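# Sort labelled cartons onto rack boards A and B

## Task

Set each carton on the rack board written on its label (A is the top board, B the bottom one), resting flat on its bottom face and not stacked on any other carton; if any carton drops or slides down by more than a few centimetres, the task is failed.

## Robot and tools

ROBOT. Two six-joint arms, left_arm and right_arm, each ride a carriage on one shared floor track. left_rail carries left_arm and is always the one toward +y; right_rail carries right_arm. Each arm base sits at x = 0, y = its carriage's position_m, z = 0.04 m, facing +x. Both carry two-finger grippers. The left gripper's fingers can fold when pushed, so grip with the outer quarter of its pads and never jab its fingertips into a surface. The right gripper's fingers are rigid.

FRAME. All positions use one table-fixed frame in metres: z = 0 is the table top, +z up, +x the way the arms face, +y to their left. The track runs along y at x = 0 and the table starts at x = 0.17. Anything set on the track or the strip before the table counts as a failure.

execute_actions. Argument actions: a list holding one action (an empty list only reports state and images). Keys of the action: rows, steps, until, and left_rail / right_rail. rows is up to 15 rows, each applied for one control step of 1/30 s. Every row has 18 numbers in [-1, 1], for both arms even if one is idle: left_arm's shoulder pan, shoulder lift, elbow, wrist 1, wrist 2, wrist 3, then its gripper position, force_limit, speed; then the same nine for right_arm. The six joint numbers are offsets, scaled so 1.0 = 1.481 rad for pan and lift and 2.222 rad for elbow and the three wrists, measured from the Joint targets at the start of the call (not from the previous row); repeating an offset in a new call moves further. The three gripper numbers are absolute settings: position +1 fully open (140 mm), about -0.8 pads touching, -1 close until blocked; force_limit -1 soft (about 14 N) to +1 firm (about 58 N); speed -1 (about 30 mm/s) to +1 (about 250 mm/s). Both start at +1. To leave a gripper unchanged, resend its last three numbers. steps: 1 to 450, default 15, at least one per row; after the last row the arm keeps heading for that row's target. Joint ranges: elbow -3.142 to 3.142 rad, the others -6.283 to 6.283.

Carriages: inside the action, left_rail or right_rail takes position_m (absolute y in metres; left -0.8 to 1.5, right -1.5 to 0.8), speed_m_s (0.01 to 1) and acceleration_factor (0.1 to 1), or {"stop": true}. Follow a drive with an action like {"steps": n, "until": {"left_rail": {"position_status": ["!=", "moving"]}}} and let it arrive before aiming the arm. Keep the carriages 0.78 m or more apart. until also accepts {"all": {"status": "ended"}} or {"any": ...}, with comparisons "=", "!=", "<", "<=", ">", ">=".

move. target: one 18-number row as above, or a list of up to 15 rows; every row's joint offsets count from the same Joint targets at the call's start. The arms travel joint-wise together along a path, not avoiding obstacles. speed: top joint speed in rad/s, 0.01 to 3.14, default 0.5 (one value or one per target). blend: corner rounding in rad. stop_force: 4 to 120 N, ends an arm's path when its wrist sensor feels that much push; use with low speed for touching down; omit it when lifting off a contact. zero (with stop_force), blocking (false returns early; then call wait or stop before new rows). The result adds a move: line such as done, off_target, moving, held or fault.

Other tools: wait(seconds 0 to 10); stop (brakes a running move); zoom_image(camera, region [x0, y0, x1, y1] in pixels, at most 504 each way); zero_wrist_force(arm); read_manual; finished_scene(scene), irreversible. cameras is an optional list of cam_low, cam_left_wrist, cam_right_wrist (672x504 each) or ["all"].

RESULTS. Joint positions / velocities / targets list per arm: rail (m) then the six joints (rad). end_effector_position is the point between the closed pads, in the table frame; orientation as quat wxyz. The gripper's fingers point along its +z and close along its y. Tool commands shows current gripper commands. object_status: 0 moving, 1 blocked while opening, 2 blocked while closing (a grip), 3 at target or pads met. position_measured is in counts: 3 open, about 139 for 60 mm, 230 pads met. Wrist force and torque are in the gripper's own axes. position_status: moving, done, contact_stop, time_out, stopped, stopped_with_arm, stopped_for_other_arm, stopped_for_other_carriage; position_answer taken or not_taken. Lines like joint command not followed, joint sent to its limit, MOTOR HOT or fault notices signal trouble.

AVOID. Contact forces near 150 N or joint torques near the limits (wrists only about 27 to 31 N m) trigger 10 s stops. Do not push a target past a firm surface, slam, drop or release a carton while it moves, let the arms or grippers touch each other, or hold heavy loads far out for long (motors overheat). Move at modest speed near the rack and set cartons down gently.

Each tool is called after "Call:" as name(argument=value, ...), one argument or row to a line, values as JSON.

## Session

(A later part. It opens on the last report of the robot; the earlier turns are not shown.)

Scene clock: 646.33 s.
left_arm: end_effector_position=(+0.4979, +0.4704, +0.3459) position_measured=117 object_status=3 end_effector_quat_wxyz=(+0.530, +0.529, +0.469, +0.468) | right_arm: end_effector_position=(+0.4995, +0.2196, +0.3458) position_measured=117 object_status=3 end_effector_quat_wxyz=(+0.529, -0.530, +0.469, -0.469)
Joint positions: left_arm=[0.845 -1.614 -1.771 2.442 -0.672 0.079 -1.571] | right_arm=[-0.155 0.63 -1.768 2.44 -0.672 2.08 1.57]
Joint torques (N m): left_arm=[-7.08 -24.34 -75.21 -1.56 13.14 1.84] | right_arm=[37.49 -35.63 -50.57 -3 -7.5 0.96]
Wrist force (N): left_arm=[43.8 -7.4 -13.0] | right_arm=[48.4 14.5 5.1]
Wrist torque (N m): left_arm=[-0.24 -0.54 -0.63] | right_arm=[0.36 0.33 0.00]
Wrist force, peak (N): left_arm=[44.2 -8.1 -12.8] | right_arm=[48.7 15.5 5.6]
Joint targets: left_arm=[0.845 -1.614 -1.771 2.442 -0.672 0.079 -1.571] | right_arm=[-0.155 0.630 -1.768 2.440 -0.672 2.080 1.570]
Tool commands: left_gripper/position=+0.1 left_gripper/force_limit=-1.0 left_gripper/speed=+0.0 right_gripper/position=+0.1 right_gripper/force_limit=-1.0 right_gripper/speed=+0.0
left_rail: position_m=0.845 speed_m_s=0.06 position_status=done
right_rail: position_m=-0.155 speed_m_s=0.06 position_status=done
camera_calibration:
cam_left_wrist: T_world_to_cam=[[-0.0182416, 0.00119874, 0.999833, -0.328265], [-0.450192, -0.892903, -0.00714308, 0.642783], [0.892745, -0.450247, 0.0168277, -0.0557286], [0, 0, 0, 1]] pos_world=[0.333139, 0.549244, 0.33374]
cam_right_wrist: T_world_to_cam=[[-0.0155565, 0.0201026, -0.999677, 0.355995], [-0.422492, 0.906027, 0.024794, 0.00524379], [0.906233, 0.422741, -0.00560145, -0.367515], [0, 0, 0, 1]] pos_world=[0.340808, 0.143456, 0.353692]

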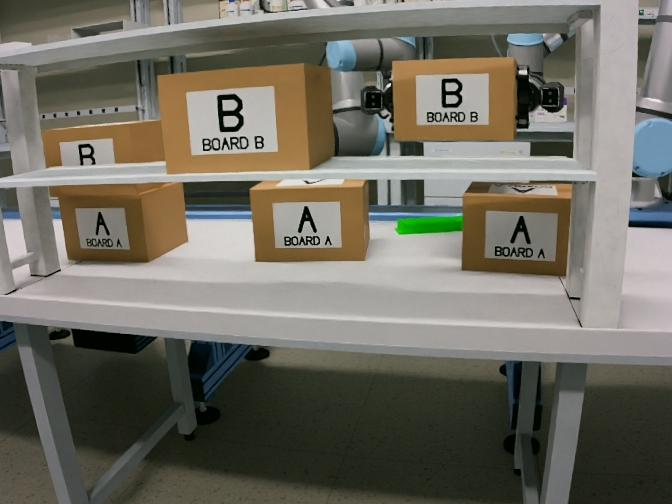

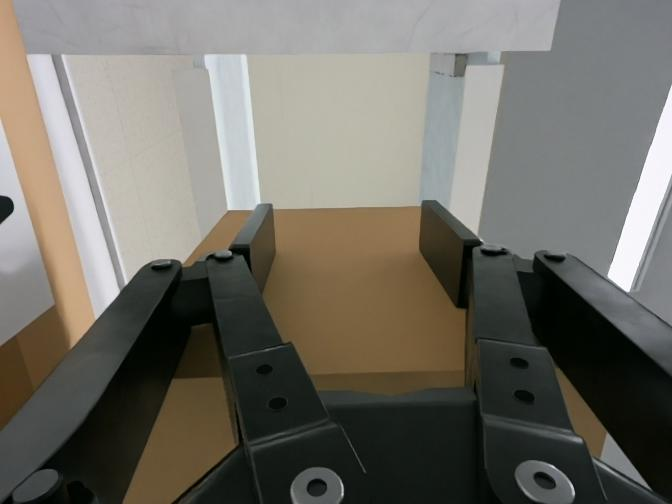

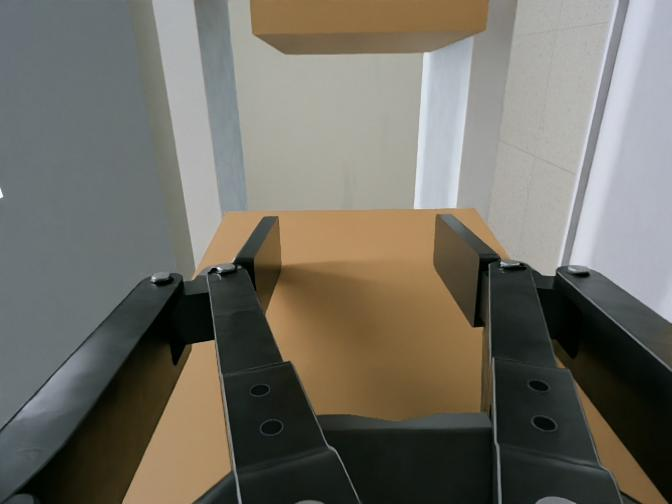

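Call:
move(
  target=[
    [0.06812,0.02353,-0.01172,-0.00396,0.04541,0,0.1,-1,0,-0.0386,0.02353,-0.01172,-0.00396,-0.02573,0,0.1,-1,0],
    [0.13206,0.04882,-0.02525,-0.00729,0.08802,0,0.1,-1,0,-0.07234,0.04882,-0.02525,-0.00729,-0.04821,0,0.1,-1,0],
    [0.19159,0.07553,-0.04042,-0.00992,0.1277,0,0.1,-1,0,-0.1017,0.07553,-0.04042,-0.00992,-0.06779,0,0.1,-1,0],
    [0.2467,0.10318,-0.0571,-0.01167,0.16443,0,0.1,-1,0,-0.12728,0.10318,-0.0571,-0.01167,-0.08484,0,0.1,-1,0],
    [0.29718,0.13124,-0.07515,-0.01232,0.19808,0,0.1,-1,0,-0.14971,0.13124,-0.07515,-0.01232,-0.09978,0,0.1,-1,0],
    [0.34348,0.15961,-0.09447,-0.01191,0.22894,0,0.1,-1,0,-0.16935,0.15961,-0.09447,-0.01191,-0.11288,0,0.1,-1,0],
    [0.38585,0.18802,-0.11498,-0.01034,0.25718,0,0.1,-1,0,-0.18679,0.18802,-0.11498,-0.01034,-0.1245,0,0.1,-1,0],
    [0.42431,0.21646,-0.13657,-0.00771,0.28281,0,0.1,-1,0,-0.20207,0.21646,-0.13657,-0.00771,-0.13468,0,0.1,-1,0],
  ],
  speed=0.1,
  blend=0.02,
  cameras=["all"],
)

Scene clock: 665.23 s.
left_arm: end_effector_position=(+0.7676, +0.4703, +0.3461) position_measured=117 object_status=3 end_effector_quat_wxyz=(+0.530, +0.529, +0.469, +0.468) | right_arm: end_effector_position=(+0.7696, +0.2187, +0.3454) position_measured=117 object_status=3 end_effector_quat_wxyz=(+0.529, -0.530, +0.469, -0.469)
Joint positions: left_arm=[0.845 -0.986 -1.45 2.139 -0.689 0.707 -1.571] | right_arm=[-0.155 0.331 -1.448 2.137 -0.689 1.781 1.57]
Joint torques (N m): left_arm=[-11.89 -30.81 -70.91 -2.07 17.86 2.04] | right_arm=[12.2 -47.8 -52.89 -2.92 -18.86 1.09]
Wrist force (N): left_arm=[33.0 -6.9 -5.8] | right_arm=[36.4 16.7 1.3]
Wrist torque (N m): left_arm=[-0.35 0.67 -0.55] | right_arm=[0.24 0.09 -0.50]
Wrist force, peak (N): left_arm=[47.1 -7.5 -13.0] | right_arm=[51.8 15.4 5.6]
Joint targets: left_arm=[0.845 -0.986 -1.450 2.139 -0.689 0.707 -1.571] | right_arm=[-0.155 0.331 -1.448 2.137 -0.689 1.781 1.570]
left_rail: position_m=0.845 speed_m_s=0.06 position_status=done
right_rail: position_m=-0.155 speed_m_s=0.06 position_status=done
move: done
camera_calibration:
cam_left_wrist: T_world_to_cam=[[-0.018421, 0.00106391, 0.99983, -0.323362], [-0.450066, -0.892965, -0.00734189, 0.764136], [0.892805, -0.450125, 0.0169281, -0.296688], [0, 0, 0, 1]] pos_world=[0.60284, 0.549145, 0.333939]
cam_right_wrist: T_world_to_cam=[[-0.0156891, 0.0201516, -0.999674, 0.359888], [-0.422489, 0.906026, 0.0248944, 0.120147], [0.906232, 0.422742, -0.00570093, -0.611875], [0, 0, 0, 1]] pos_world=[0.610908, 0.142556, 0.353291]

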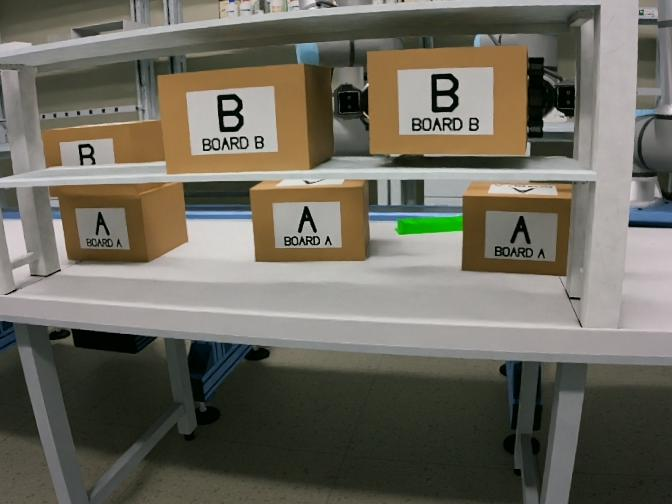

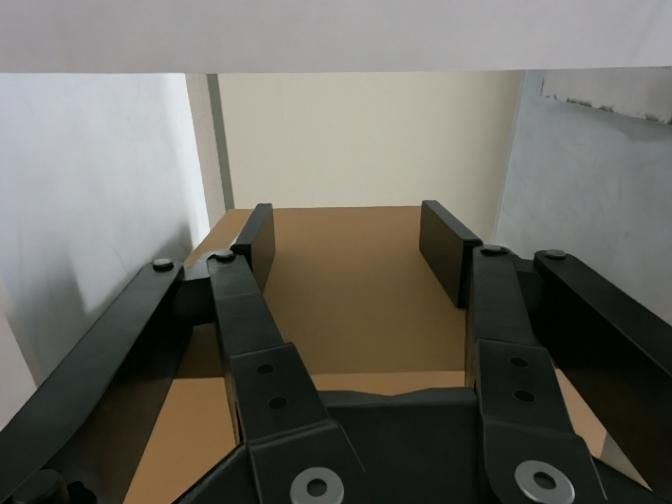

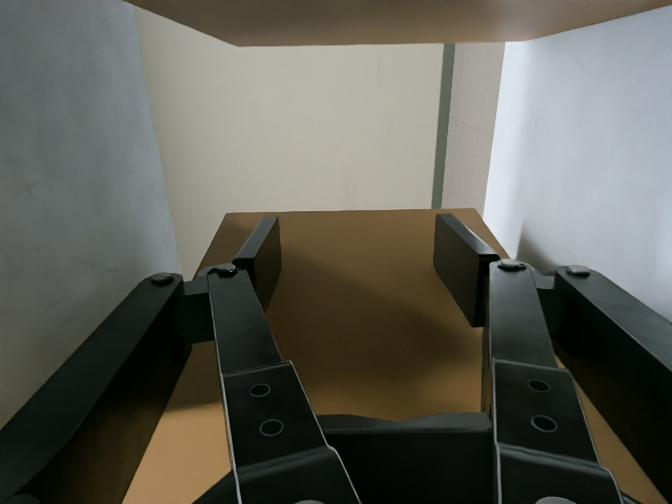

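Call:
move(
  target=[0,0.03521,0.01385,-0.03732,0,0,0.1,-1,0,0,0.03521,0.01385,-0.03732,0,0,0.1,-1,0],
  speed=0.025,
  stop_force=9,
  cameras=["cam_low"],
)

Scene clock: 675.23 s.
left_arm: end_effector_position=(+0.7680, +0.4700, +0.3255) position_measured=117 object_status=3 end_effector_quat_wxyz=(+0.530, +0.529, +0.469, +0.468) | right_arm: end_effector_position=(+0.7701, +0.2188, +0.3242) position_measured=117 object_status=3 end_effector_quat_wxyz=(+0.529, -0.529, +0.469, -0.469)
Joint positions: left_arm=[0.845 -0.986 -1.423 2.154 -0.731 0.707 -1.571] | right_arm=[-0.155 0.331 -1.42 2.153 -0.733 1.781 1.57]
Joint torques (N m): left_arm=[-20.51 -74.42 -70.88 -2.61 18.05 1.66] | right_arm=[19.04 -68.19 -49.94 -1.9 -18.31 1.02]
Wrist force (N): left_arm=[35.7 -5.4 -6.5] | right_arm=[39.5 10.1 0.7]
Wrist torque (N m): left_arm=[-0.02 0.78 -0.48] | right_arm=[0.03 0.07 -0.43]
Wrist force, peak (N): left_arm=[40.6 6.7 -2.1] | right_arm=[41.0 16.9 1.1]
Joint targets: left_arm=[0.845 -0.986 -1.423 2.154 -0.731 0.707 -1.571] | right_arm=[-0.155 0.331 -1.420 2.153 -0.733 1.781 1.570]
left_rail: position_m=0.845 speed_m_s=0.06 position_status=done
right_rail: position_m=-0.155 speed_m_s=0.06 position_status=done
move: contact (left_arm, right_arm); left_arm: the wrist 1 is farthest, 0.041 rad from its target; right_arm: the wrist 1 is farthest, 0.039 rad from its target
Images, in order (width x height): cam_low 672x504.

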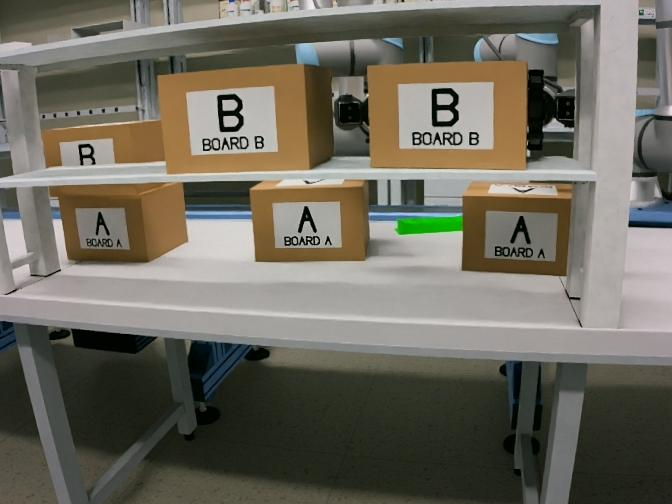

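Call:
move(
  target=[0,0.00164,0.00075,-0.00184,0,0,0.1,-1,0,0,0.00164,0.00075,-0.00184,0,0,0.1,-1,0],
  speed=0.03,
)

Call:
move(
  target=[0.0199,-0.0164,0.0132,-0.0022,0.0132,0,0.1,-1,0,-0.0334,-0.0164,0.0132,-0.0022,-0.0223,0,0.1,-1,0],
  speed=0.06,
)

Call:
move(
  target=[
    [-0.5039,-0.3194,0.1688,0.0423,-0.3355,0,0.1,-1,0,0.1359,-0.3194,0.1688,0.0423,0.0905,0,0.1,-1,0],
    [-0.5039,-0.417,0.0984,0.1777,-0.3355,0,0.1,-1,0,0.1359,-0.417,0.0984,0.1777,0.0905,0,0.1,-1,0],
  ],
  speed=0.5,
  blend=0.03,
)

Call:
execute_actions(
  actions=[
    {"left_rail":{"position_m":0.0,"acceleration_factor":0.4,"speed_m_s":0.6},"right_rail":{"position_m":-1.0,"acceleration_factor":0.4,"speed_m_s":0.6},"steps":200,"until":{"all":{"status":"ended"}}},
  ],
  cameras=["all"],
)

Scene clock: 696.40 s.
left_arm: end_effector_position=(+0.7679, +0.4700, +0.3238) position_measured=117 object_status=3 end_effector_quat_wxyz=(+0.530, +0.529, +0.469, +0.468) | right_arm: end_effector_position=(+0.7700, +0.2188, +0.3224) position_measured=117 object_status=3 end_effector_quat_wxyz=(+0.529, -0.529, +0.469, -0.469)
Joint positions: left_arm=[0.845 -0.986 -1.421 2.156 -0.735 0.707 -1.571] | right_arm=[-0.155 0.331 -1.418 2.155 -0.737 1.781 1.57]
Joint torques (N m): left_arm=[-21.02 -11.78 -32.08 -4.36 17.34 1.86] | right_arm=[19.09 -34.26 -25.65 -5.78 -18.31 0.82]
Wrist force (N): left_arm=[41.1 19.7 -4.7] | right_arm=[40.5 -3.5 -3.3]
Wrist torque (N m): left_arm=[0.01 0.95 -0.68] | right_arm=[0.05 0.04 -0.37]
Wrist force, peak (N): left_arm=[41.1 20.0 -5.2] | right_arm=[40.1 11.1 0.9]
Joint targets: left_arm=[0.845 -0.986 -1.421 2.156 -0.735 0.707 -1.571] | right_arm=[-0.155 0.331 -1.418 2.155 -0.737 1.781 1.570]
left_rail: position_m=0.845 speed_m_s=0.06 position_status=done
right_rail: position_m=-0.155 speed_m_s=0.06 position_status=done
move: done

Scene clock: 697.60 s.
left_arm: end_effector_position=(+0.7679, +0.4964, +0.3234) position_measured=117 object_status=3 end_effector_quat_wxyz=(+0.530, +0.529, +0.469, +0.468) | right_arm: end_effector_position=(+0.7699, +0.1925, +0.3221) position_measured=117 object_status=3 end_effector_quat_wxyz=(+0.529, -0.530, +0.469, -0.469)
Joint positions: left_arm=[0.845 -0.956 -1.445 2.185 -0.74 0.736 -1.571] | right_arm=[-0.155 0.282 -1.442 2.184 -0.742 1.731 1.57]
Joint torques (N m): left_arm=[15.93 -74.8 -27.96 -5.15 2.07 1.81] | right_arm=[-14.13 -63.89 -25.13 -7.58 -3.37 1.08]
Wrist force (N): left_arm=[0.1 0.3 0.1] | right_arm=[-1.2 9.6 0.7]
Wrist torque (N m): left_arm=[0.10 0.10 -0.22] | right_arm=[1.52 0.12 -0.51]
Wrist force, peak (N): left_arm=[41.1 20.9 -4.6] | right_arm=[40.1 -4.5 -3.9]
Joint targets: left_arm=[0.845 -0.956 -1.445 2.185 -0.740 0.736 -1.571] | right_arm=[-0.155 0.282 -1.442 2.184 -0.742 1.731 1.570]
left_rail: position_m=0.845 speed_m_s=0.06 position_status=done
right_rail: position_m=-0.155 speed_m_s=0.06 position_status=done
move: done

Scene clock: 700.30 s.
left_arm: end_effector_position=(+0.4778, +0.5329, +0.4496) position_measured=117 object_status=3 end_effector_quat_wxyz=(+0.531, +0.529, +0.470, +0.467) | right_arm: end_effector_position=(+0.4795, +0.1570, +0.4507) position_measured=117 object_status=3 end_effector_quat_wxyz=(+0.531, -0.528, +0.468, -0.469)
Joint positions: left_arm=[0.845 -1.703 -2.063 2.404 -0.346 -0.009 -1.571] | right_arm=[-0.155 0.483 -2.06 2.403 -0.347 1.932 1.57]
Joint torques (N m): left_arm=[-15.96 -21.52 -58.21 3.56 -1.88 1.53] | right_arm=[11.39 -16.69 -49.09 0.44 3.36 0.95]
Wrist force (N): left_arm=[0.0 0.3 0.0] | right_arm=[-1.6 9.3 0.4]
Wrist torque (N m): left_arm=[0.10 0.12 -0.23] | right_arm=[1.41 0.22 -0.47]
Wrist force, peak (N): left_arm=[4.7 0.0 2.0] | right_arm=[-1.5 11.3 -1.4]
Joint targets: left_arm=[0.845 -1.703 -2.063 2.404 -0.345 -0.009 -1.571] | right_arm=[-0.155 0.483 -2.060 2.403 -0.347 1.932 1.570]
left_rail: position_m=0.845 speed_m_s=0.06 position_status=done
right_rail: position_m=-0.155 speed_m_s=0.06 position_status=done
move: done

Scene clock: 704.10 s.
left_arm: end_effector_position=(+0.4778, -0.3120, +0.4497) position_measured=117 object_status=3 end_effector_quat_wxyz=(+0.531, +0.529, +0.470, +0.467) | right_arm: end_effector_position=(+0.4795, -0.6880, +0.4508) position_measured=117 object_status=3 end_effector_quat_wxyz=(+0.531, -0.528, +0.468, -0.469)
Joint positions: left_arm=[0 -1.703 -2.063 2.404 -0.345 -0.009 -1.571] | right_arm=[-1 0.483 -2.06 2.403 -0.347 1.932 1.57]
Joint torques (N m): left_arm=[-1.27 -9 -48.6 2.08 1.84 1.93] | right_arm=[4.22 -6.06 -39.95 -0.49 2.69 0.95]
Wrist force (N): left_arm=[0.0 0.2 0.1] | right_arm=[-1.5 9.3 0.7]
Wrist torque (N m): left_arm=[0.07 0.11 -0.23] | right_arm=[1.42 0.21 -0.48]
Wrist force, peak (N): left_arm=[0.9 0.1 -0.2] | right_arm=[-1.9 9.6 0.5]
Joint targets: left_arm=[0.000 -1.703 -2.063 2.404 -0.345 -0.009 -1.571] | right_arm=[-1.000 0.483 -2.060 2.403 -0.347 1.932 1.570]
Tool commands: left_gripper/position=+0.1 left_gripper/force_limit=-1.0 left_gripper/speed=+0.0 right_gripper/position=+0.1 right_gripper/force_limit=-1.0 right_gripper/speed=+0.0
left_rail: position_m=0.000 speed_m_s=0.60 position_status=done
right_rail: position_m=-1.000 speed_m_s=0.60 position_status=done
camera_calibration:
cam_left_wrist: T_world_to_cam=[[-0.0176117, 0.00527239, 0.999831, -0.430531], [-0.450803, -0.892618, -0.00323371, -0.0655444], [0.89245, -0.450784, 0.0180973, -0.392478], [0, 0, 0, 1]] pos_world=[0.313137, -0.233159, 0.437349]
cam_right_wrist: T_world_to_cam=[[-0.0117818, 0.0221692, -0.999685, 0.478588], [-0.422791, 0.905881, 0.0250718, 0.81633], [0.906151, 0.422953, -0.00129993, 0.0331764], [0, 0, 0, 1]] pos_world=[0.320713, -0.76414, 0.458013]

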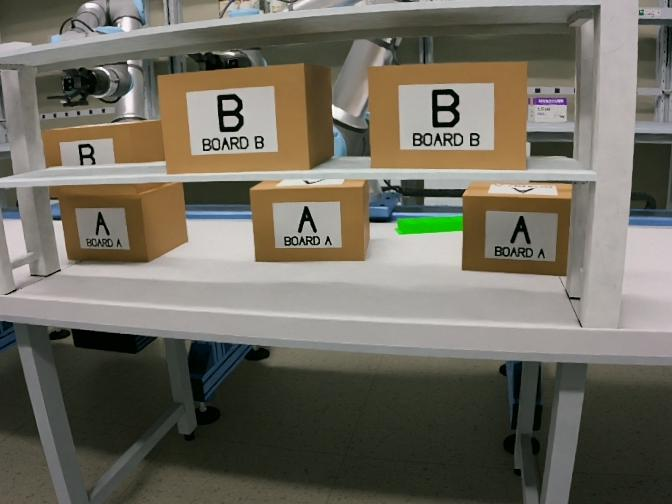

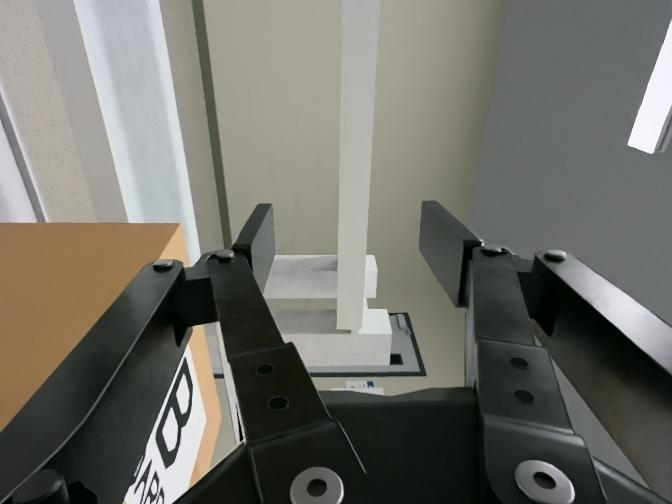

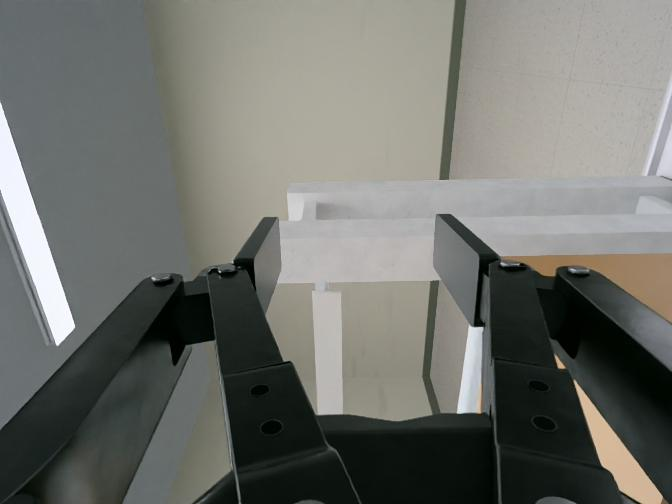

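Call:
move(
  target=[0.036,0.2346,0.1009,-0.2555,0.035,0,0.1,-1,0,-0.024,0.2326,0.1014,-0.2546,-0.016,0,0.1,-1,0],
  speed=0.3,
  stop_force=20,
  cameras=["all"],
)

Scene clock: 721.80 s.
left_arm: end_effector_position=(+0.4900, -0.3241, +0.2550) position_measured=117 object_status=3 end_effector_quat_wxyz=(+0.536, +0.535, +0.462, +0.462) | right_arm: end_effector_position=(+0.4983, -0.6887, +0.2549) position_measured=117 object_status=3 end_effector_quat_wxyz=(+0.529, -0.530, +0.469, -0.469)
Joint positions: left_arm=[0 -1.649 -1.716 2.628 -0.913 0.069 -1.571] | right_arm=[-1 0.447 -1.715 2.628 -0.913 1.897 1.57]
Joint torques (N m): left_arm=[13.36 4.42 -17.59 -2.6 2.63 1.79] | right_arm=[-15.56 -6.24 -20.35 -7.54 -2.91 1.19]
Wrist force (N): left_arm=[0.0 0.0 -0.1] | right_arm=[-1.6 9.3 0.6]
Wrist torque (N m): left_arm=[0.06 0.11 -0.21] | right_arm=[1.46 0.25 -0.46]
Wrist force, peak (N): left_arm=[1.6 0.3 0.0] | right_arm=[-1.3 10.7 0.1]
Joint targets: left_arm=[0.000 -1.649 -1.716 2.628 -0.913 0.069 -1.571] | right_arm=[-1.000 0.447 -1.715 2.628 -0.913 1.897 1.570]
left_rail: position_m=0.000 speed_m_s=0.60 position_status=done
right_rail: position_m=-1.000 speed_m_s=0.60 position_status=done
move: done
camera_calibration:
cam_left_wrist: T_world_to_cam=[[-0.0181564, 0.00174348, 0.999834, -0.236537], [-0.472465, -0.881321, -0.00704284, -0.0561955], [0.881163, -0.472514, 0.0168253, -0.406426], [0, 0, 0, 1]] pos_world=[0.327283, -0.241156, 0.24294]
cam_right_wrist: T_world_to_cam=[[-0.015512, 0.0202318, -0.999675, 0.283451], [-0.422696, 0.90593, 0.0248935, 0.829993], [0.906139, 0.422945, -0.00550089, 0.0172427], [0, 0, 0, 1]] pos_world=[0.339607, -0.764943, 0.262792]

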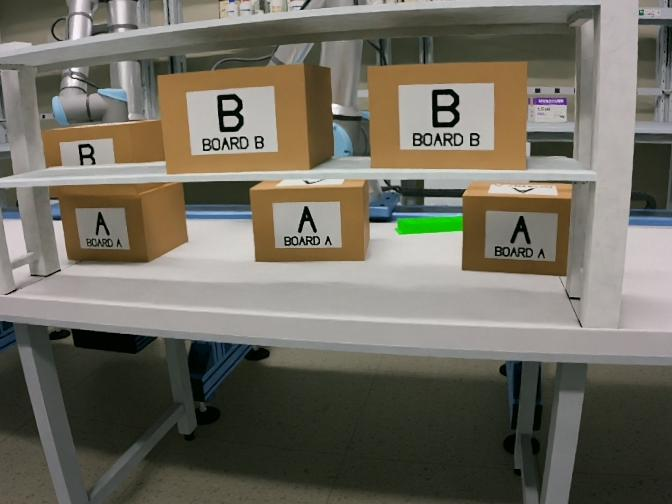

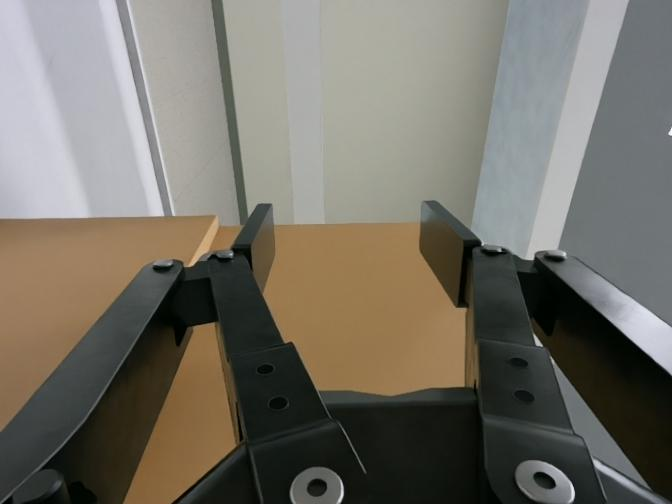

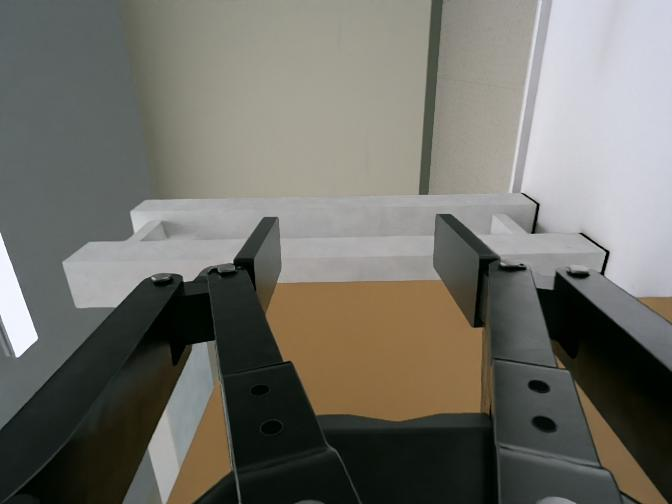

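Call:
execute_actions(
  actions=[
    {"left_rail":{"position_m":0.0075},"right_rail":{"position_m":-0.9925},"steps":100,"until":{"all":{"status":"ended"}}},
  ],
)

Call:
move(
  target=[0.0248,0.1098,-0.0512,-0.0215,0.0052,0,0.1,-1,0,0.1445,0.1091,-0.0512,-0.0215,0.0963,0,0.1,-1,0],
  speed=0.05,
  stop_force=15,
  cameras=["cam_left_wrist","cam_right_wrist"],
)

Scene clock: 735.83 s.
left_arm: end_effector_position=(+0.4900, -0.3166, +0.2550) position_measured=117 object_status=3 end_effector_quat_wxyz=(+0.536, +0.535, +0.462, +0.462) | right_arm: end_effector_position=(+0.4983, -0.6812, +0.2549) position_measured=117 object_status=3 end_effector_quat_wxyz=(+0.529, -0.530, +0.469, -0.469)
Joint positions: left_arm=[0.007 -1.649 -1.716 2.628 -0.913 0.069 -1.571] | right_arm=[-0.993 0.447 -1.715 2.628 -0.913 1.897 1.57]
Joint torques (N m): left_arm=[11.78 -0.98 -21.15 -1.49 1.54 1.89] | right_arm=[-14.99 -6.62 -21.41 -7.26 -2.76 0.78]
Wrist force (N): left_arm=[0.2 0.0 0.1] | right_arm=[-1.8 9.4 0.6]
Wrist torque (N m): left_arm=[0.05 0.09 -0.21] | right_arm=[1.48 0.28 -0.46]
Wrist force, peak (N): left_arm=[0.6 0.1 -0.5] | right_arm=[-1.7 9.9 0.6]
Joint targets: left_arm=[0.007 -1.649 -1.716 2.628 -0.913 0.069 -1.571] | right_arm=[-0.992 0.447 -1.715 2.628 -0.913 1.897 1.570]
Tool commands: left_gripper/position=+0.1 left_gripper/force_limit=-1.0 left_gripper/speed=+0.0 right_gripper/position=+0.1 right_gripper/force_limit=-1.0 right_gripper/speed=+0.0
left_rail: position_m=0.007 speed_m_s=0.60 position_status=done
right_rail: position_m=-0.993 position_m_goal=-0.992 speed_m_s=0.60 position_status=done

Scene clock: 740.17 s.
left_arm: end_effector_position=(+0.4954, -0.3626, +0.2488) position_measured=117 object_status=3 end_effector_quat_wxyz=(+0.531, +0.531, +0.467, +0.467) | right_arm: end_effector_position=(+0.5004, -0.6272, +0.2490) position_measured=117 object_status=3 end_effector_quat_wxyz=(+0.529, -0.530, +0.469, -0.469)
Joint positions: left_arm=[0.008 -1.622 -1.595 2.544 -0.948 0.077 -1.571] | right_arm=[-0.992 0.605 -1.596 2.544 -0.948 2.054 1.57]
Joint torques (N m): left_arm=[-21.13 -42.39 -22.04 0.92 7.12 1.97] | right_arm=[-9.14 -37.82 -20.27 0.91 -8.06 1.05]
Wrist force (N): left_arm=[10.9 4.6 -4.1] | right_arm=[10.4 5.4 -0.4]
Wrist torque (N m): left_arm=[-0.14 0.38 -0.37] | right_arm=[1.35 0.36 -0.32]
Wrist force, peak (N): left_arm=[17.2 10.0 -5.5] | right_arm=[20.2 -1.2 -2.8]
Joint targets: left_arm=[0.007 -1.622 -1.595 2.544 -0.948 0.077 -1.571] | right_arm=[-0.992 0.605 -1.596 2.544 -0.948 2.054 1.570]
left_rail: position_m=0.008 position_m_goal=0.007 speed_m_s=0.60 position_status=done
right_rail: position_m=-0.992 speed_m_s=0.60 position_status=done
move: contact (left_arm, right_arm); left_arm: the shoulder lift is farthest, 0.042 rad from its target; right_arm: the wrist 2 is farthest, 0.057 rad from its target
camera_calibration:
cam_left_wrist: T_world_to_cam=[[-0.0182033, 0.000507885, 0.999834, -0.230527], [-0.455801, -0.890047, -0.00784636, -0.0988806], [0.889895, -0.455868, 0.0164333, -0.427456], [0, 0, 0, 1]] pos_world=[0.331125, -0.282755, 0.236738]
cam_right_wrist: T_world_to_cam=[[-0.0154208, 0.0202742, -0.999676, 0.27644], [-0.42266, 0.905946, 0.0248932, 0.77531], [0.906157, 0.422907, -0.00540133, -0.0107616], [0, 0, 0, 1]] pos_world=[0.341708, -0.703443, 0.256993]
Images, in order (width x height): cam_left_wrist 672x504, cam_right_wrist 672x504.

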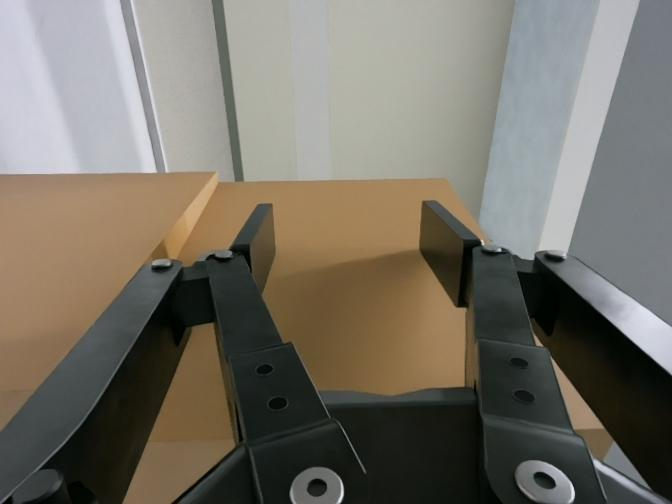

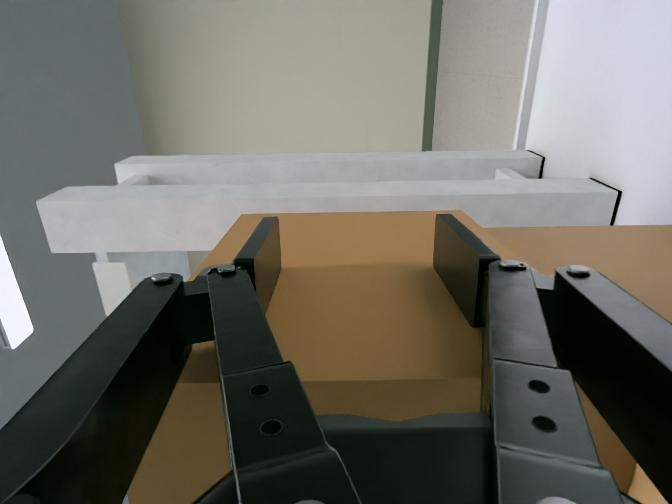

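Call:
move(
  target=[0.0012,0.0132,-0.0084,-0.0004,0.0008,0,0.1,-1,0,0.0216,0.0132,-0.0084,-0.0004,0.0144,0,0.1,-1,0],
  speed=0.02,
  stop_force=54,
  zero=false,
)

Scene clock: 753.73 s.
left_arm: end_effector_position=(+0.4954, -0.3656, +0.2488) position_measured=117 object_status=3 end_effector_quat_wxyz=(+0.531, +0.531, +0.467, +0.467) | right_arm: end_effector_position=(+0.5002, -0.6247, +0.2490) position_measured=117 object_status=3 end_effector_quat_wxyz=(+0.529, -0.529, +0.469, -0.469)
Joint positions: left_arm=[0.007 -1.622 -1.59 2.539 -0.949 0.077 -1.571] | right_arm=[-0.992 0.612 -1.592 2.54 -0.948 2.062 1.57]
Joint torques (N m): left_arm=[-37.35 -43.86 -43.06 -1.29 18 2.05] | right_arm=[8.53 -29.56 -26.83 0.9 -26.19 0.72]
Wrist force (N): left_arm=[50.8 14.6 -12.7] | right_arm=[49.5 -6.5 -7.1]
Wrist torque (N m): left_arm=[-0.78 1.53 -0.80] | right_arm=[1.00 0.84 0.05]
Wrist force, peak (N): left_arm=[55.5 15.7 -14.0] | right_arm=[55.5 -7.6 -8.7]
Joint targets: left_arm=[0.007 -1.622 -1.590 2.539 -0.949 0.077 -1.571] | right_arm=[-0.992 0.612 -1.592 2.540 -0.948 2.062 1.570]
left_rail: position_m=0.007 speed_m_s=0.60 position_status=done
right_rail: position_m=-0.992 speed_m_s=0.60 position_status=done
move: contact (left_arm, right_arm); left_arm: the shoulder lift is farthest, 0.014 rad from its target; right_arm: the shoulder pan is farthest, 0.025 rad from its target

Call:
move(
  target=[
    [0,-0.01974,-0.00448,0.01764,0,0,0.1,-1,0,0,-0.01974,-0.00448,0.01764,0,0,0.1,-1,0],
    [0,-0.03862,-0.00922,0.03496,0,0,0.1,-1,0,0,-0.03862,-0.00922,0.03496,0,0,0.1,-1,0],
    [0,-0.05664,-0.01422,0.05197,0,0,0.1,-1,0,0,-0.05664,-0.01422,0.05197,0,0,0.1,-1,0],
    [0,-0.07379,-0.01948,0.06866,0,0,0.1,-1,0,0,-0.07379,-0.01948,0.06866,0,0,0.1,-1,0],
    [0,-0.09008,-0.02501,0.08505,0,0,0.1,-1,0,0,-0.09008,-0.02501,0.08505,0,0,0.1,-1,0],
    [0,-0.10551,-0.0308,0.10112,0,0,0.1,-1,0,0,-0.10551,-0.0308,0.10112,0,0,0.1,-1,0],
    [0,-0.12007,-0.03685,0.11688,0,0,0.1,-1,0,0,-0.12007,-0.03685,0.11688,0,0,0.1,-1,0],
    [0,-0.13378,-0.04316,0.13232,0,0,0.1,-1,0,0,-0.13378,-0.04316,0.13232,0,0,0.1,-1,0],
  ],
  speed=0.08,
  blend=0.015,
  cameras=["all"],
)

Scene clock: 776.30 s.
left_arm: end_effector_position=(+0.4954, -0.3656, +0.3508) position_measured=117 object_status=3 end_effector_quat_wxyz=(+0.531, +0.531, +0.467, +0.467) | right_arm: end_effector_position=(+0.5001, -0.6248, +0.3509) position_measured=117 object_status=3 end_effector_quat_wxyz=(+0.529, -0.529, +0.469, -0.469)
Joint positions: left_arm=[0.007 -1.622 -1.788 2.443 -0.655 0.077 -1.571] | right_arm=[-0.993 0.612 -1.79 2.444 -0.654 2.062 1.57]
Joint torques (N m): left_arm=[-24.42 -37.95 -80.91 -1.89 10.23 1.89] | right_arm=[15.8 -31.03 -60.33 -2.48 -7.81 0.85]
Wrist force (N): left_arm=[48.1 -12.7 -5.0] | right_arm=[47.1 16.8 -3.8]
Wrist torque (N m): left_arm=[0.55 1.50 -0.25] | right_arm=[1.50 0.85 0.35]
Wrist force, peak (N): left_arm=[51.3 14.7 -12.5] | right_arm=[50.0 16.6 -4.3]
Joint targets: left_arm=[0.007 -1.622 -1.788 2.443 -0.655 0.077 -1.571] | right_arm=[-0.992 0.612 -1.790 2.444 -0.654 2.062 1.570]
left_rail: position_m=0.007 speed_m_s=0.60 position_status=done
right_rail: position_m=-0.993 position_m_goal=-0.992 speed_m_s=0.60 position_status=done
move: done
camera_calibration:
cam_left_wrist: T_world_to_cam=[[-0.0182063, 0.000274054, 0.999834, -0.332674], [-0.455279, -0.890313, -0.0080463, -0.10093], [0.890163, -0.45535, 0.0163341, -0.430409], [0, 0, 0, 1]] pos_world=[0.331126, -0.285755, 0.338837]
cam_right_wrist: T_world_to_cam=[[-0.0155028, 0.0202383, -0.999675, 0.378254], [-0.422291, 0.906118, 0.0248931, 0.770379], [0.906328, 0.42254, -0.00550096, -0.0112768], [0, 0, 0, 1]] pos_world=[0.341408, -0.700944, 0.358892]

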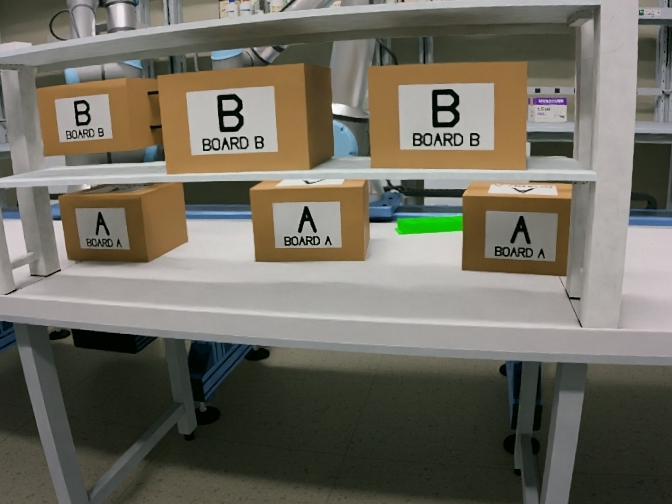

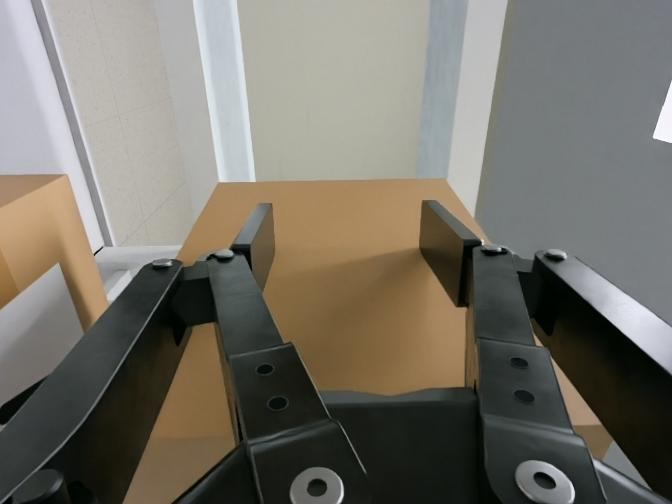

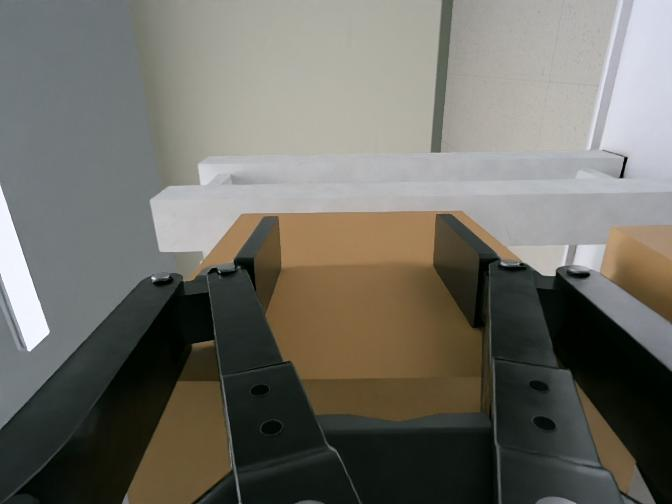

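Call:
execute_actions(
  actions=[
    {"left_rail":{"position_m":0.1575,"acceleration_factor":0.1,"speed_m_s":0.06},"right_rail":{"position_m":-0.8425,"acceleration_factor":0.1,"speed_m_s":0.06},"steps":200,"until":{"all":{"status":"ended"}}},
  ],
)

Call:
move(
  target=[
    [0.06922,0.02427,-0.01175,-0.00442,0.04613,0,0.1,-1,0,-0.03842,0.02427,-0.01175,-0.00442,-0.02561,0,0.1,-1,0],
    [0.13411,0.0503,-0.02531,-0.00822,0.08939,0,0.1,-1,0,-0.07197,0.0503,-0.02531,-0.00822,-0.04797,0,0.1,-1,0],
    [0.19437,0.0777,-0.04051,-0.01128,0.12955,0,0.1,-1,0,-0.10101,0.0777,-0.04051,-0.01128,-0.06732,0,0.1,-1,0],
    [0.25005,0.10606,-0.05724,-0.01345,0.16666,0,0.1,-1,0,-0.12626,0.10606,-0.05724,-0.01345,-0.08416,0,0.1,-1,0],
    [0.30097,0.13474,-0.07532,-0.01448,0.2006,0,0.1,-1,0,-0.14829,0.13474,-0.07532,-0.01448,-0.09884,0,0.1,-1,0],
    [0.34757,0.16369,-0.09467,-0.01443,0.23166,0,0.1,-1,0,-0.16762,0.16369,-0.09467,-0.01443,-0.11172,0,0.1,-1,0],
    [0.39018,0.19261,-0.11521,-0.01317,0.26006,0,0.1,-1,0,-0.18472,0.19261,-0.11521,-0.01317,-0.12312,0,0.1,-1,0],
    [0.42875,0.22154,-0.13682,-0.01084,0.28577,0,0.1,-1,0,-0.19966,0.22154,-0.13682,-0.01084,-0.13308,0,0.1,-1,0],
  ],
  speed=0.1,
  blend=0.02,
  cameras=["all"],
)

Scene clock: 811.20 s.
left_arm: end_effector_position=(+0.4954, -0.2156, +0.3509) position_measured=117 object_status=3 end_effector_quat_wxyz=(+0.531, +0.531, +0.467, +0.467) | right_arm: end_effector_position=(+0.5001, -0.4748, +0.3510) position_measured=117 object_status=3 end_effector_quat_wxyz=(+0.529, -0.529, +0.469, -0.469)
Joint positions: left_arm=[0.157 -1.622 -1.788 2.443 -0.655 0.077 -1.571] | right_arm=[-0.843 0.612 -1.79 2.444 -0.654 2.062 1.57]
Joint torques (N m): left_arm=[-15.06 -30.97 -58.57 -3.04 10.09 1.84] | right_arm=[23.94 -13.93 -58.11 -3.28 -7.75 0.89]
Wrist force (N): left_arm=[49.1 -12.9 -5.0] | right_arm=[48.3 17.2 -4.1]
Wrist torque (N m): left_arm=[0.58 1.63 -0.25] | right_arm=[1.54 0.87 0.36]
Wrist force, peak (N): left_arm=[49.8 -13.0 -5.3] | right_arm=[49.2 16.8 -4.1]
Joint targets: left_arm=[0.157 -1.622 -1.788 2.443 -0.655 0.077 -1.571] | right_arm=[-0.842 0.612 -1.790 2.444 -0.654 2.062 1.570]
Tool commands: left_gripper/position=+0.1 left_gripper/force_limit=-1.0 left_gripper/speed=+0.0 right_gripper/position=+0.1 right_gripper/force_limit=-1.0 right_gripper/speed=+0.0
left_rail: position_m=0.157 speed_m_s=0.06 position_status=done
right_rail: position_m=-0.843 speed_m_s=0.06 position_status=done

Scene clock: 818.00 s.
left_arm: end_effector_position=(+0.7657, -0.2173, +0.3505) position_measured=117 object_status=3 end_effector_quat_wxyz=(+0.531, +0.531, +0.467, +0.467) | right_arm: end_effector_position=(+0.7700, -0.4766, +0.3511) position_measured=117 object_status=3 end_effector_quat_wxyz=(+0.529, -0.529, +0.469, -0.469)
Joint positions: left_arm=[0.158 -0.987 -1.46 2.139 -0.679 0.712 -1.571] | right_arm=[-0.843 0.317 -1.462 2.14 -0.678 1.766 1.57]
Joint torques (N m): left_arm=[-22.4 -33.79 -74.48 -2.27 23.47 2.02] | right_arm=[17.44 -53.02 -58.46 -4.25 -23.57 0.8]
Wrist force (N): left_arm=[44.6 -5.0 -5.0] | right_arm=[43.5 23.4 -3.3]
Wrist torque (N m): left_arm=[0.10 1.47 -0.59] | right_arm=[1.05 0.90 -1.15]
Wrist force, peak (N): left_arm=[52.2 -12.0 -5.2] | right_arm=[50.9 19.3 -4.5]
Joint targets: left_arm=[0.157 -0.986 -1.460 2.139 -0.679 0.712 -1.571] | right_arm=[-0.842 0.316 -1.462 2.140 -0.678 1.766 1.570]
left_rail: position_m=0.158 position_m_goal=0.157 speed_m_s=0.06 position_status=done
right_rail: position_m=-0.843 speed_m_s=0.06 position_status=done
move: done
camera_calibration:
cam_left_wrist: T_world_to_cam=[[-0.0178471, 0.000309912, 0.999841, -0.327707], [-0.455166, -0.890372, -0.00784871, 0.153931], [0.890228, -0.455233, 0.0160317, -0.603453], [0, 0, 0, 1]] pos_world=[0.601426, -0.137555, 0.338538]
cam_right_wrist: T_world_to_cam=[[-0.0155938, 0.0201967, -0.999674, 0.379671], [-0.422289, 0.906119, 0.0248938, 0.750062], [0.906327, 0.42254, -0.00560096, -0.318478], [0, 0, 0, 1]] pos_world=[0.611308, -0.552745, 0.359092]

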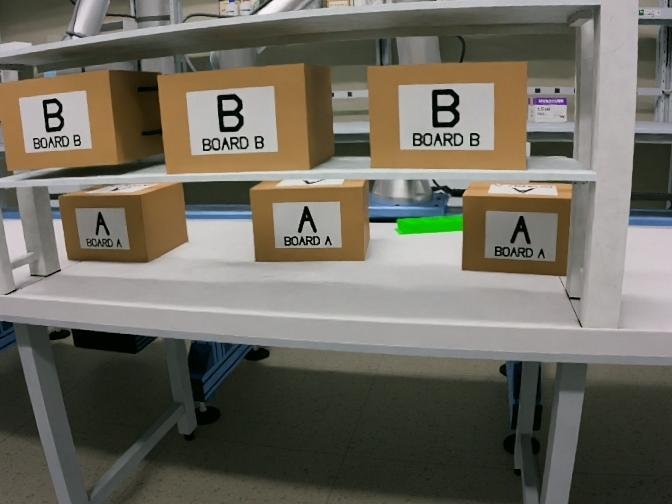

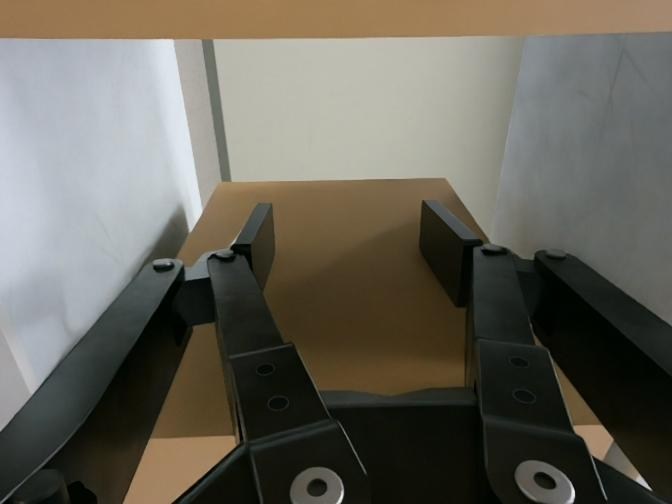

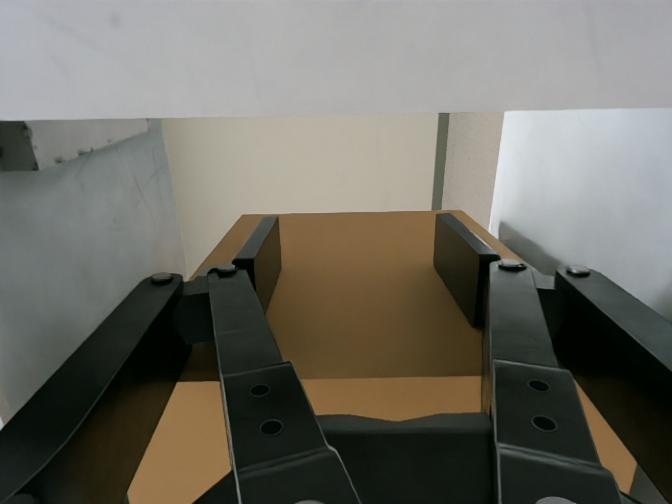

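Call:
move(
  target=[0,0.03521,0.01385,-0.03732,0,0,0.1,-1,0,0,0.03521,0.01385,-0.03732,0,0,0.1,-1,0],
  speed=0.025,
  stop_force=10,
  cameras=["cam_low"],
)

Scene clock: 829.30 s.
left_arm: end_effector_position=(+0.7662, -0.2178, +0.3308) position_measured=117 object_status=3 end_effector_quat_wxyz=(+0.531, +0.531, +0.467, +0.467) | right_arm: end_effector_position=(+0.7708, -0.4765, +0.3308) position_measured=117 object_status=3 end_effector_quat_wxyz=(+0.529, -0.529, +0.469, -0.469)
Joint positions: left_arm=[0.157 -0.986 -1.434 2.154 -0.72 0.712 -1.571] | right_arm=[-0.843 0.316 -1.435 2.156 -0.721 1.766 1.57]
Joint torques (N m): left_arm=[-35.85 -68.69 -72.55 -3.01 23.94 2.1] | right_arm=[27.83 -70.33 -54.1 -3.28 -23.22 0.66]
Wrist force (N): left_arm=[49.0 -2.9 -5.0] | right_arm=[48.7 17.3 -3.2]
Wrist torque (N m): left_arm=[0.13 1.70 -0.50] | right_arm=[0.54 0.84 -0.69]
Wrist force, peak (N): left_arm=[52.8 7.8 -0.7] | right_arm=[49.8 24.0 -4.1]
Joint targets: left_arm=[0.157 -0.986 -1.434 2.154 -0.720 0.712 -1.571] | right_arm=[-0.842 0.316 -1.435 2.156 -0.721 1.766 1.570]
left_rail: position_m=0.157 speed_m_s=0.06 position_status=done
right_rail: position_m=-0.843 speed_m_s=0.06 position_status=done
move: contact (left_arm, right_arm); left_arm: the wrist 1 is farthest, 0.042 rad from its target; right_arm: the wrist 1 is farthest, 0.040 rad from its target
Images, in order (width x height): cam_low 672x504.

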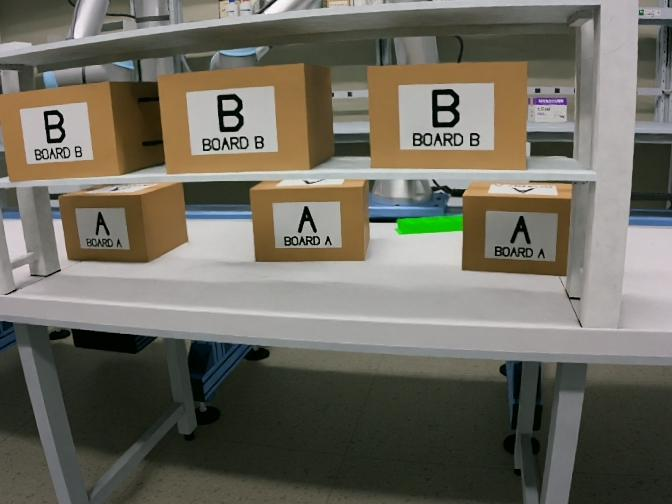

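Call:
move(
  target=[
    [0,-0.00704,-0.00277,0.00746,0,0,0.1,-1,0,0,-0.00704,-0.00277,0.00746,0,0,0.1,-1,0],
    [-0.02314,-0.0244,0.0102,0.00606,-0.01543,0,0.1,-1,0,0.00896,-0.0244,0.0102,0.00606,0.00598,0,0.1,-1,0],
  ],
  speed=0.04,
)

Call:
move(
  target=[0,0.01521,0.00585,-0.01632,0,0,0.1,-1,0,0,0.01521,0.00585,-0.01632,0,0,0.1,-1,0],
  speed=0.025,
  stop_force=10,
  cameras=["cam_low"],
)

Scene clock: 838.33 s.
left_arm: end_effector_position=(+0.7458, -0.2179, +0.3393) position_measured=117 object_status=3 end_effector_quat_wxyz=(+0.531, +0.531, +0.467, +0.467) | right_arm: end_effector_position=(+0.7505, -0.4762, +0.3392) position_measured=117 object_status=3 end_effector_quat_wxyz=(+0.529, -0.529, +0.469, -0.469)
Joint positions: left_arm=[0.157 -1.021 -1.47 2.176 -0.706 0.678 -1.571] | right_arm=[-0.843 0.33 -1.471 2.178 -0.707 1.779 1.57]
Joint torques (N m): left_arm=[-58.73 -67.05 -56.07 -13.56 9.94 2.14] | right_arm=[50.35 -73.89 -44.7 -15.91 -8.2 0.67]
Wrist force (N): left_arm=[52.3 -8.6 -6.0] | right_arm=[51.5 21.7 -4.4]
Wrist torque (N m): left_arm=[0.25 1.67 -0.52] | right_arm=[1.29 0.93 -0.62]
Wrist force, peak (N): left_arm=[53.8 -8.3 -5.2] | right_arm=[52.7 21.9 -4.2]
Joint targets: left_arm=[0.157 -1.021 -1.470 2.177 -0.706 0.678 -1.571] | right_arm=[-0.842 0.330 -1.471 2.178 -0.707 1.780 1.570]
left_rail: position_m=0.157 speed_m_s=0.06 position_status=done
right_rail: position_m=-0.843 speed_m_s=0.06 position_status=done
move: done

Scene clock: 840.43 s.
left_arm: end_effector_position=(+0.7458, -0.2181, +0.3308) position_measured=117 object_status=3 end_effector_quat_wxyz=(+0.531, +0.531, +0.467, +0.467) | right_arm: end_effector_position=(+0.7506, -0.4761, +0.3308) position_measured=117 object_status=3 end_effector_quat_wxyz=(+0.529, -0.529, +0.469, -0.469)
Joint positions: left_arm=[0.157 -1.021 -1.459 2.183 -0.725 0.678 -1.571] | right_arm=[-0.843 0.33 -1.46 2.185 -0.726 1.78 1.57]
Joint torques (N m): left_arm=[-56.81 -66.61 -73.9 -2.86 14.7 1.66] | right_arm=[52.82 -65.92 -53.36 -2.59 -9.5 0.81]
Wrist force (N): left_arm=[54.9 0.0 -4.8] | right_arm=[52.2 14.3 -3.4]
Wrist torque (N m): left_arm=[0.14 1.84 -0.51] | right_arm=[0.59 0.88 -0.64]
Wrist force, peak (N): left_arm=[58.2 6.5 -2.4] | right_arm=[53.7 22.3 -4.7]
Joint targets: left_arm=[0.157 -1.021 -1.459 2.183 -0.725 0.678 -1.571] | right_arm=[-0.842 0.330 -1.460 2.185 -0.726 1.780 1.570]
left_rail: position_m=0.157 speed_m_s=0.06 position_status=done
right_rail: position_m=-0.843 speed_m_s=0.06 position_status=done
move: contact (left_arm, right_arm); left_arm: the wrist 1 is farthest, 0.018 rad from its target; right_arm: the wrist 1 is farthest, 0.017 rad from its target
Images, in order (width x height): cam_low 672x504.

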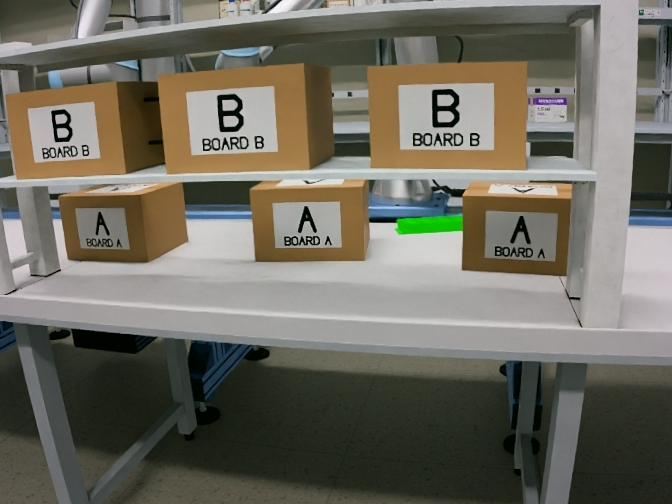

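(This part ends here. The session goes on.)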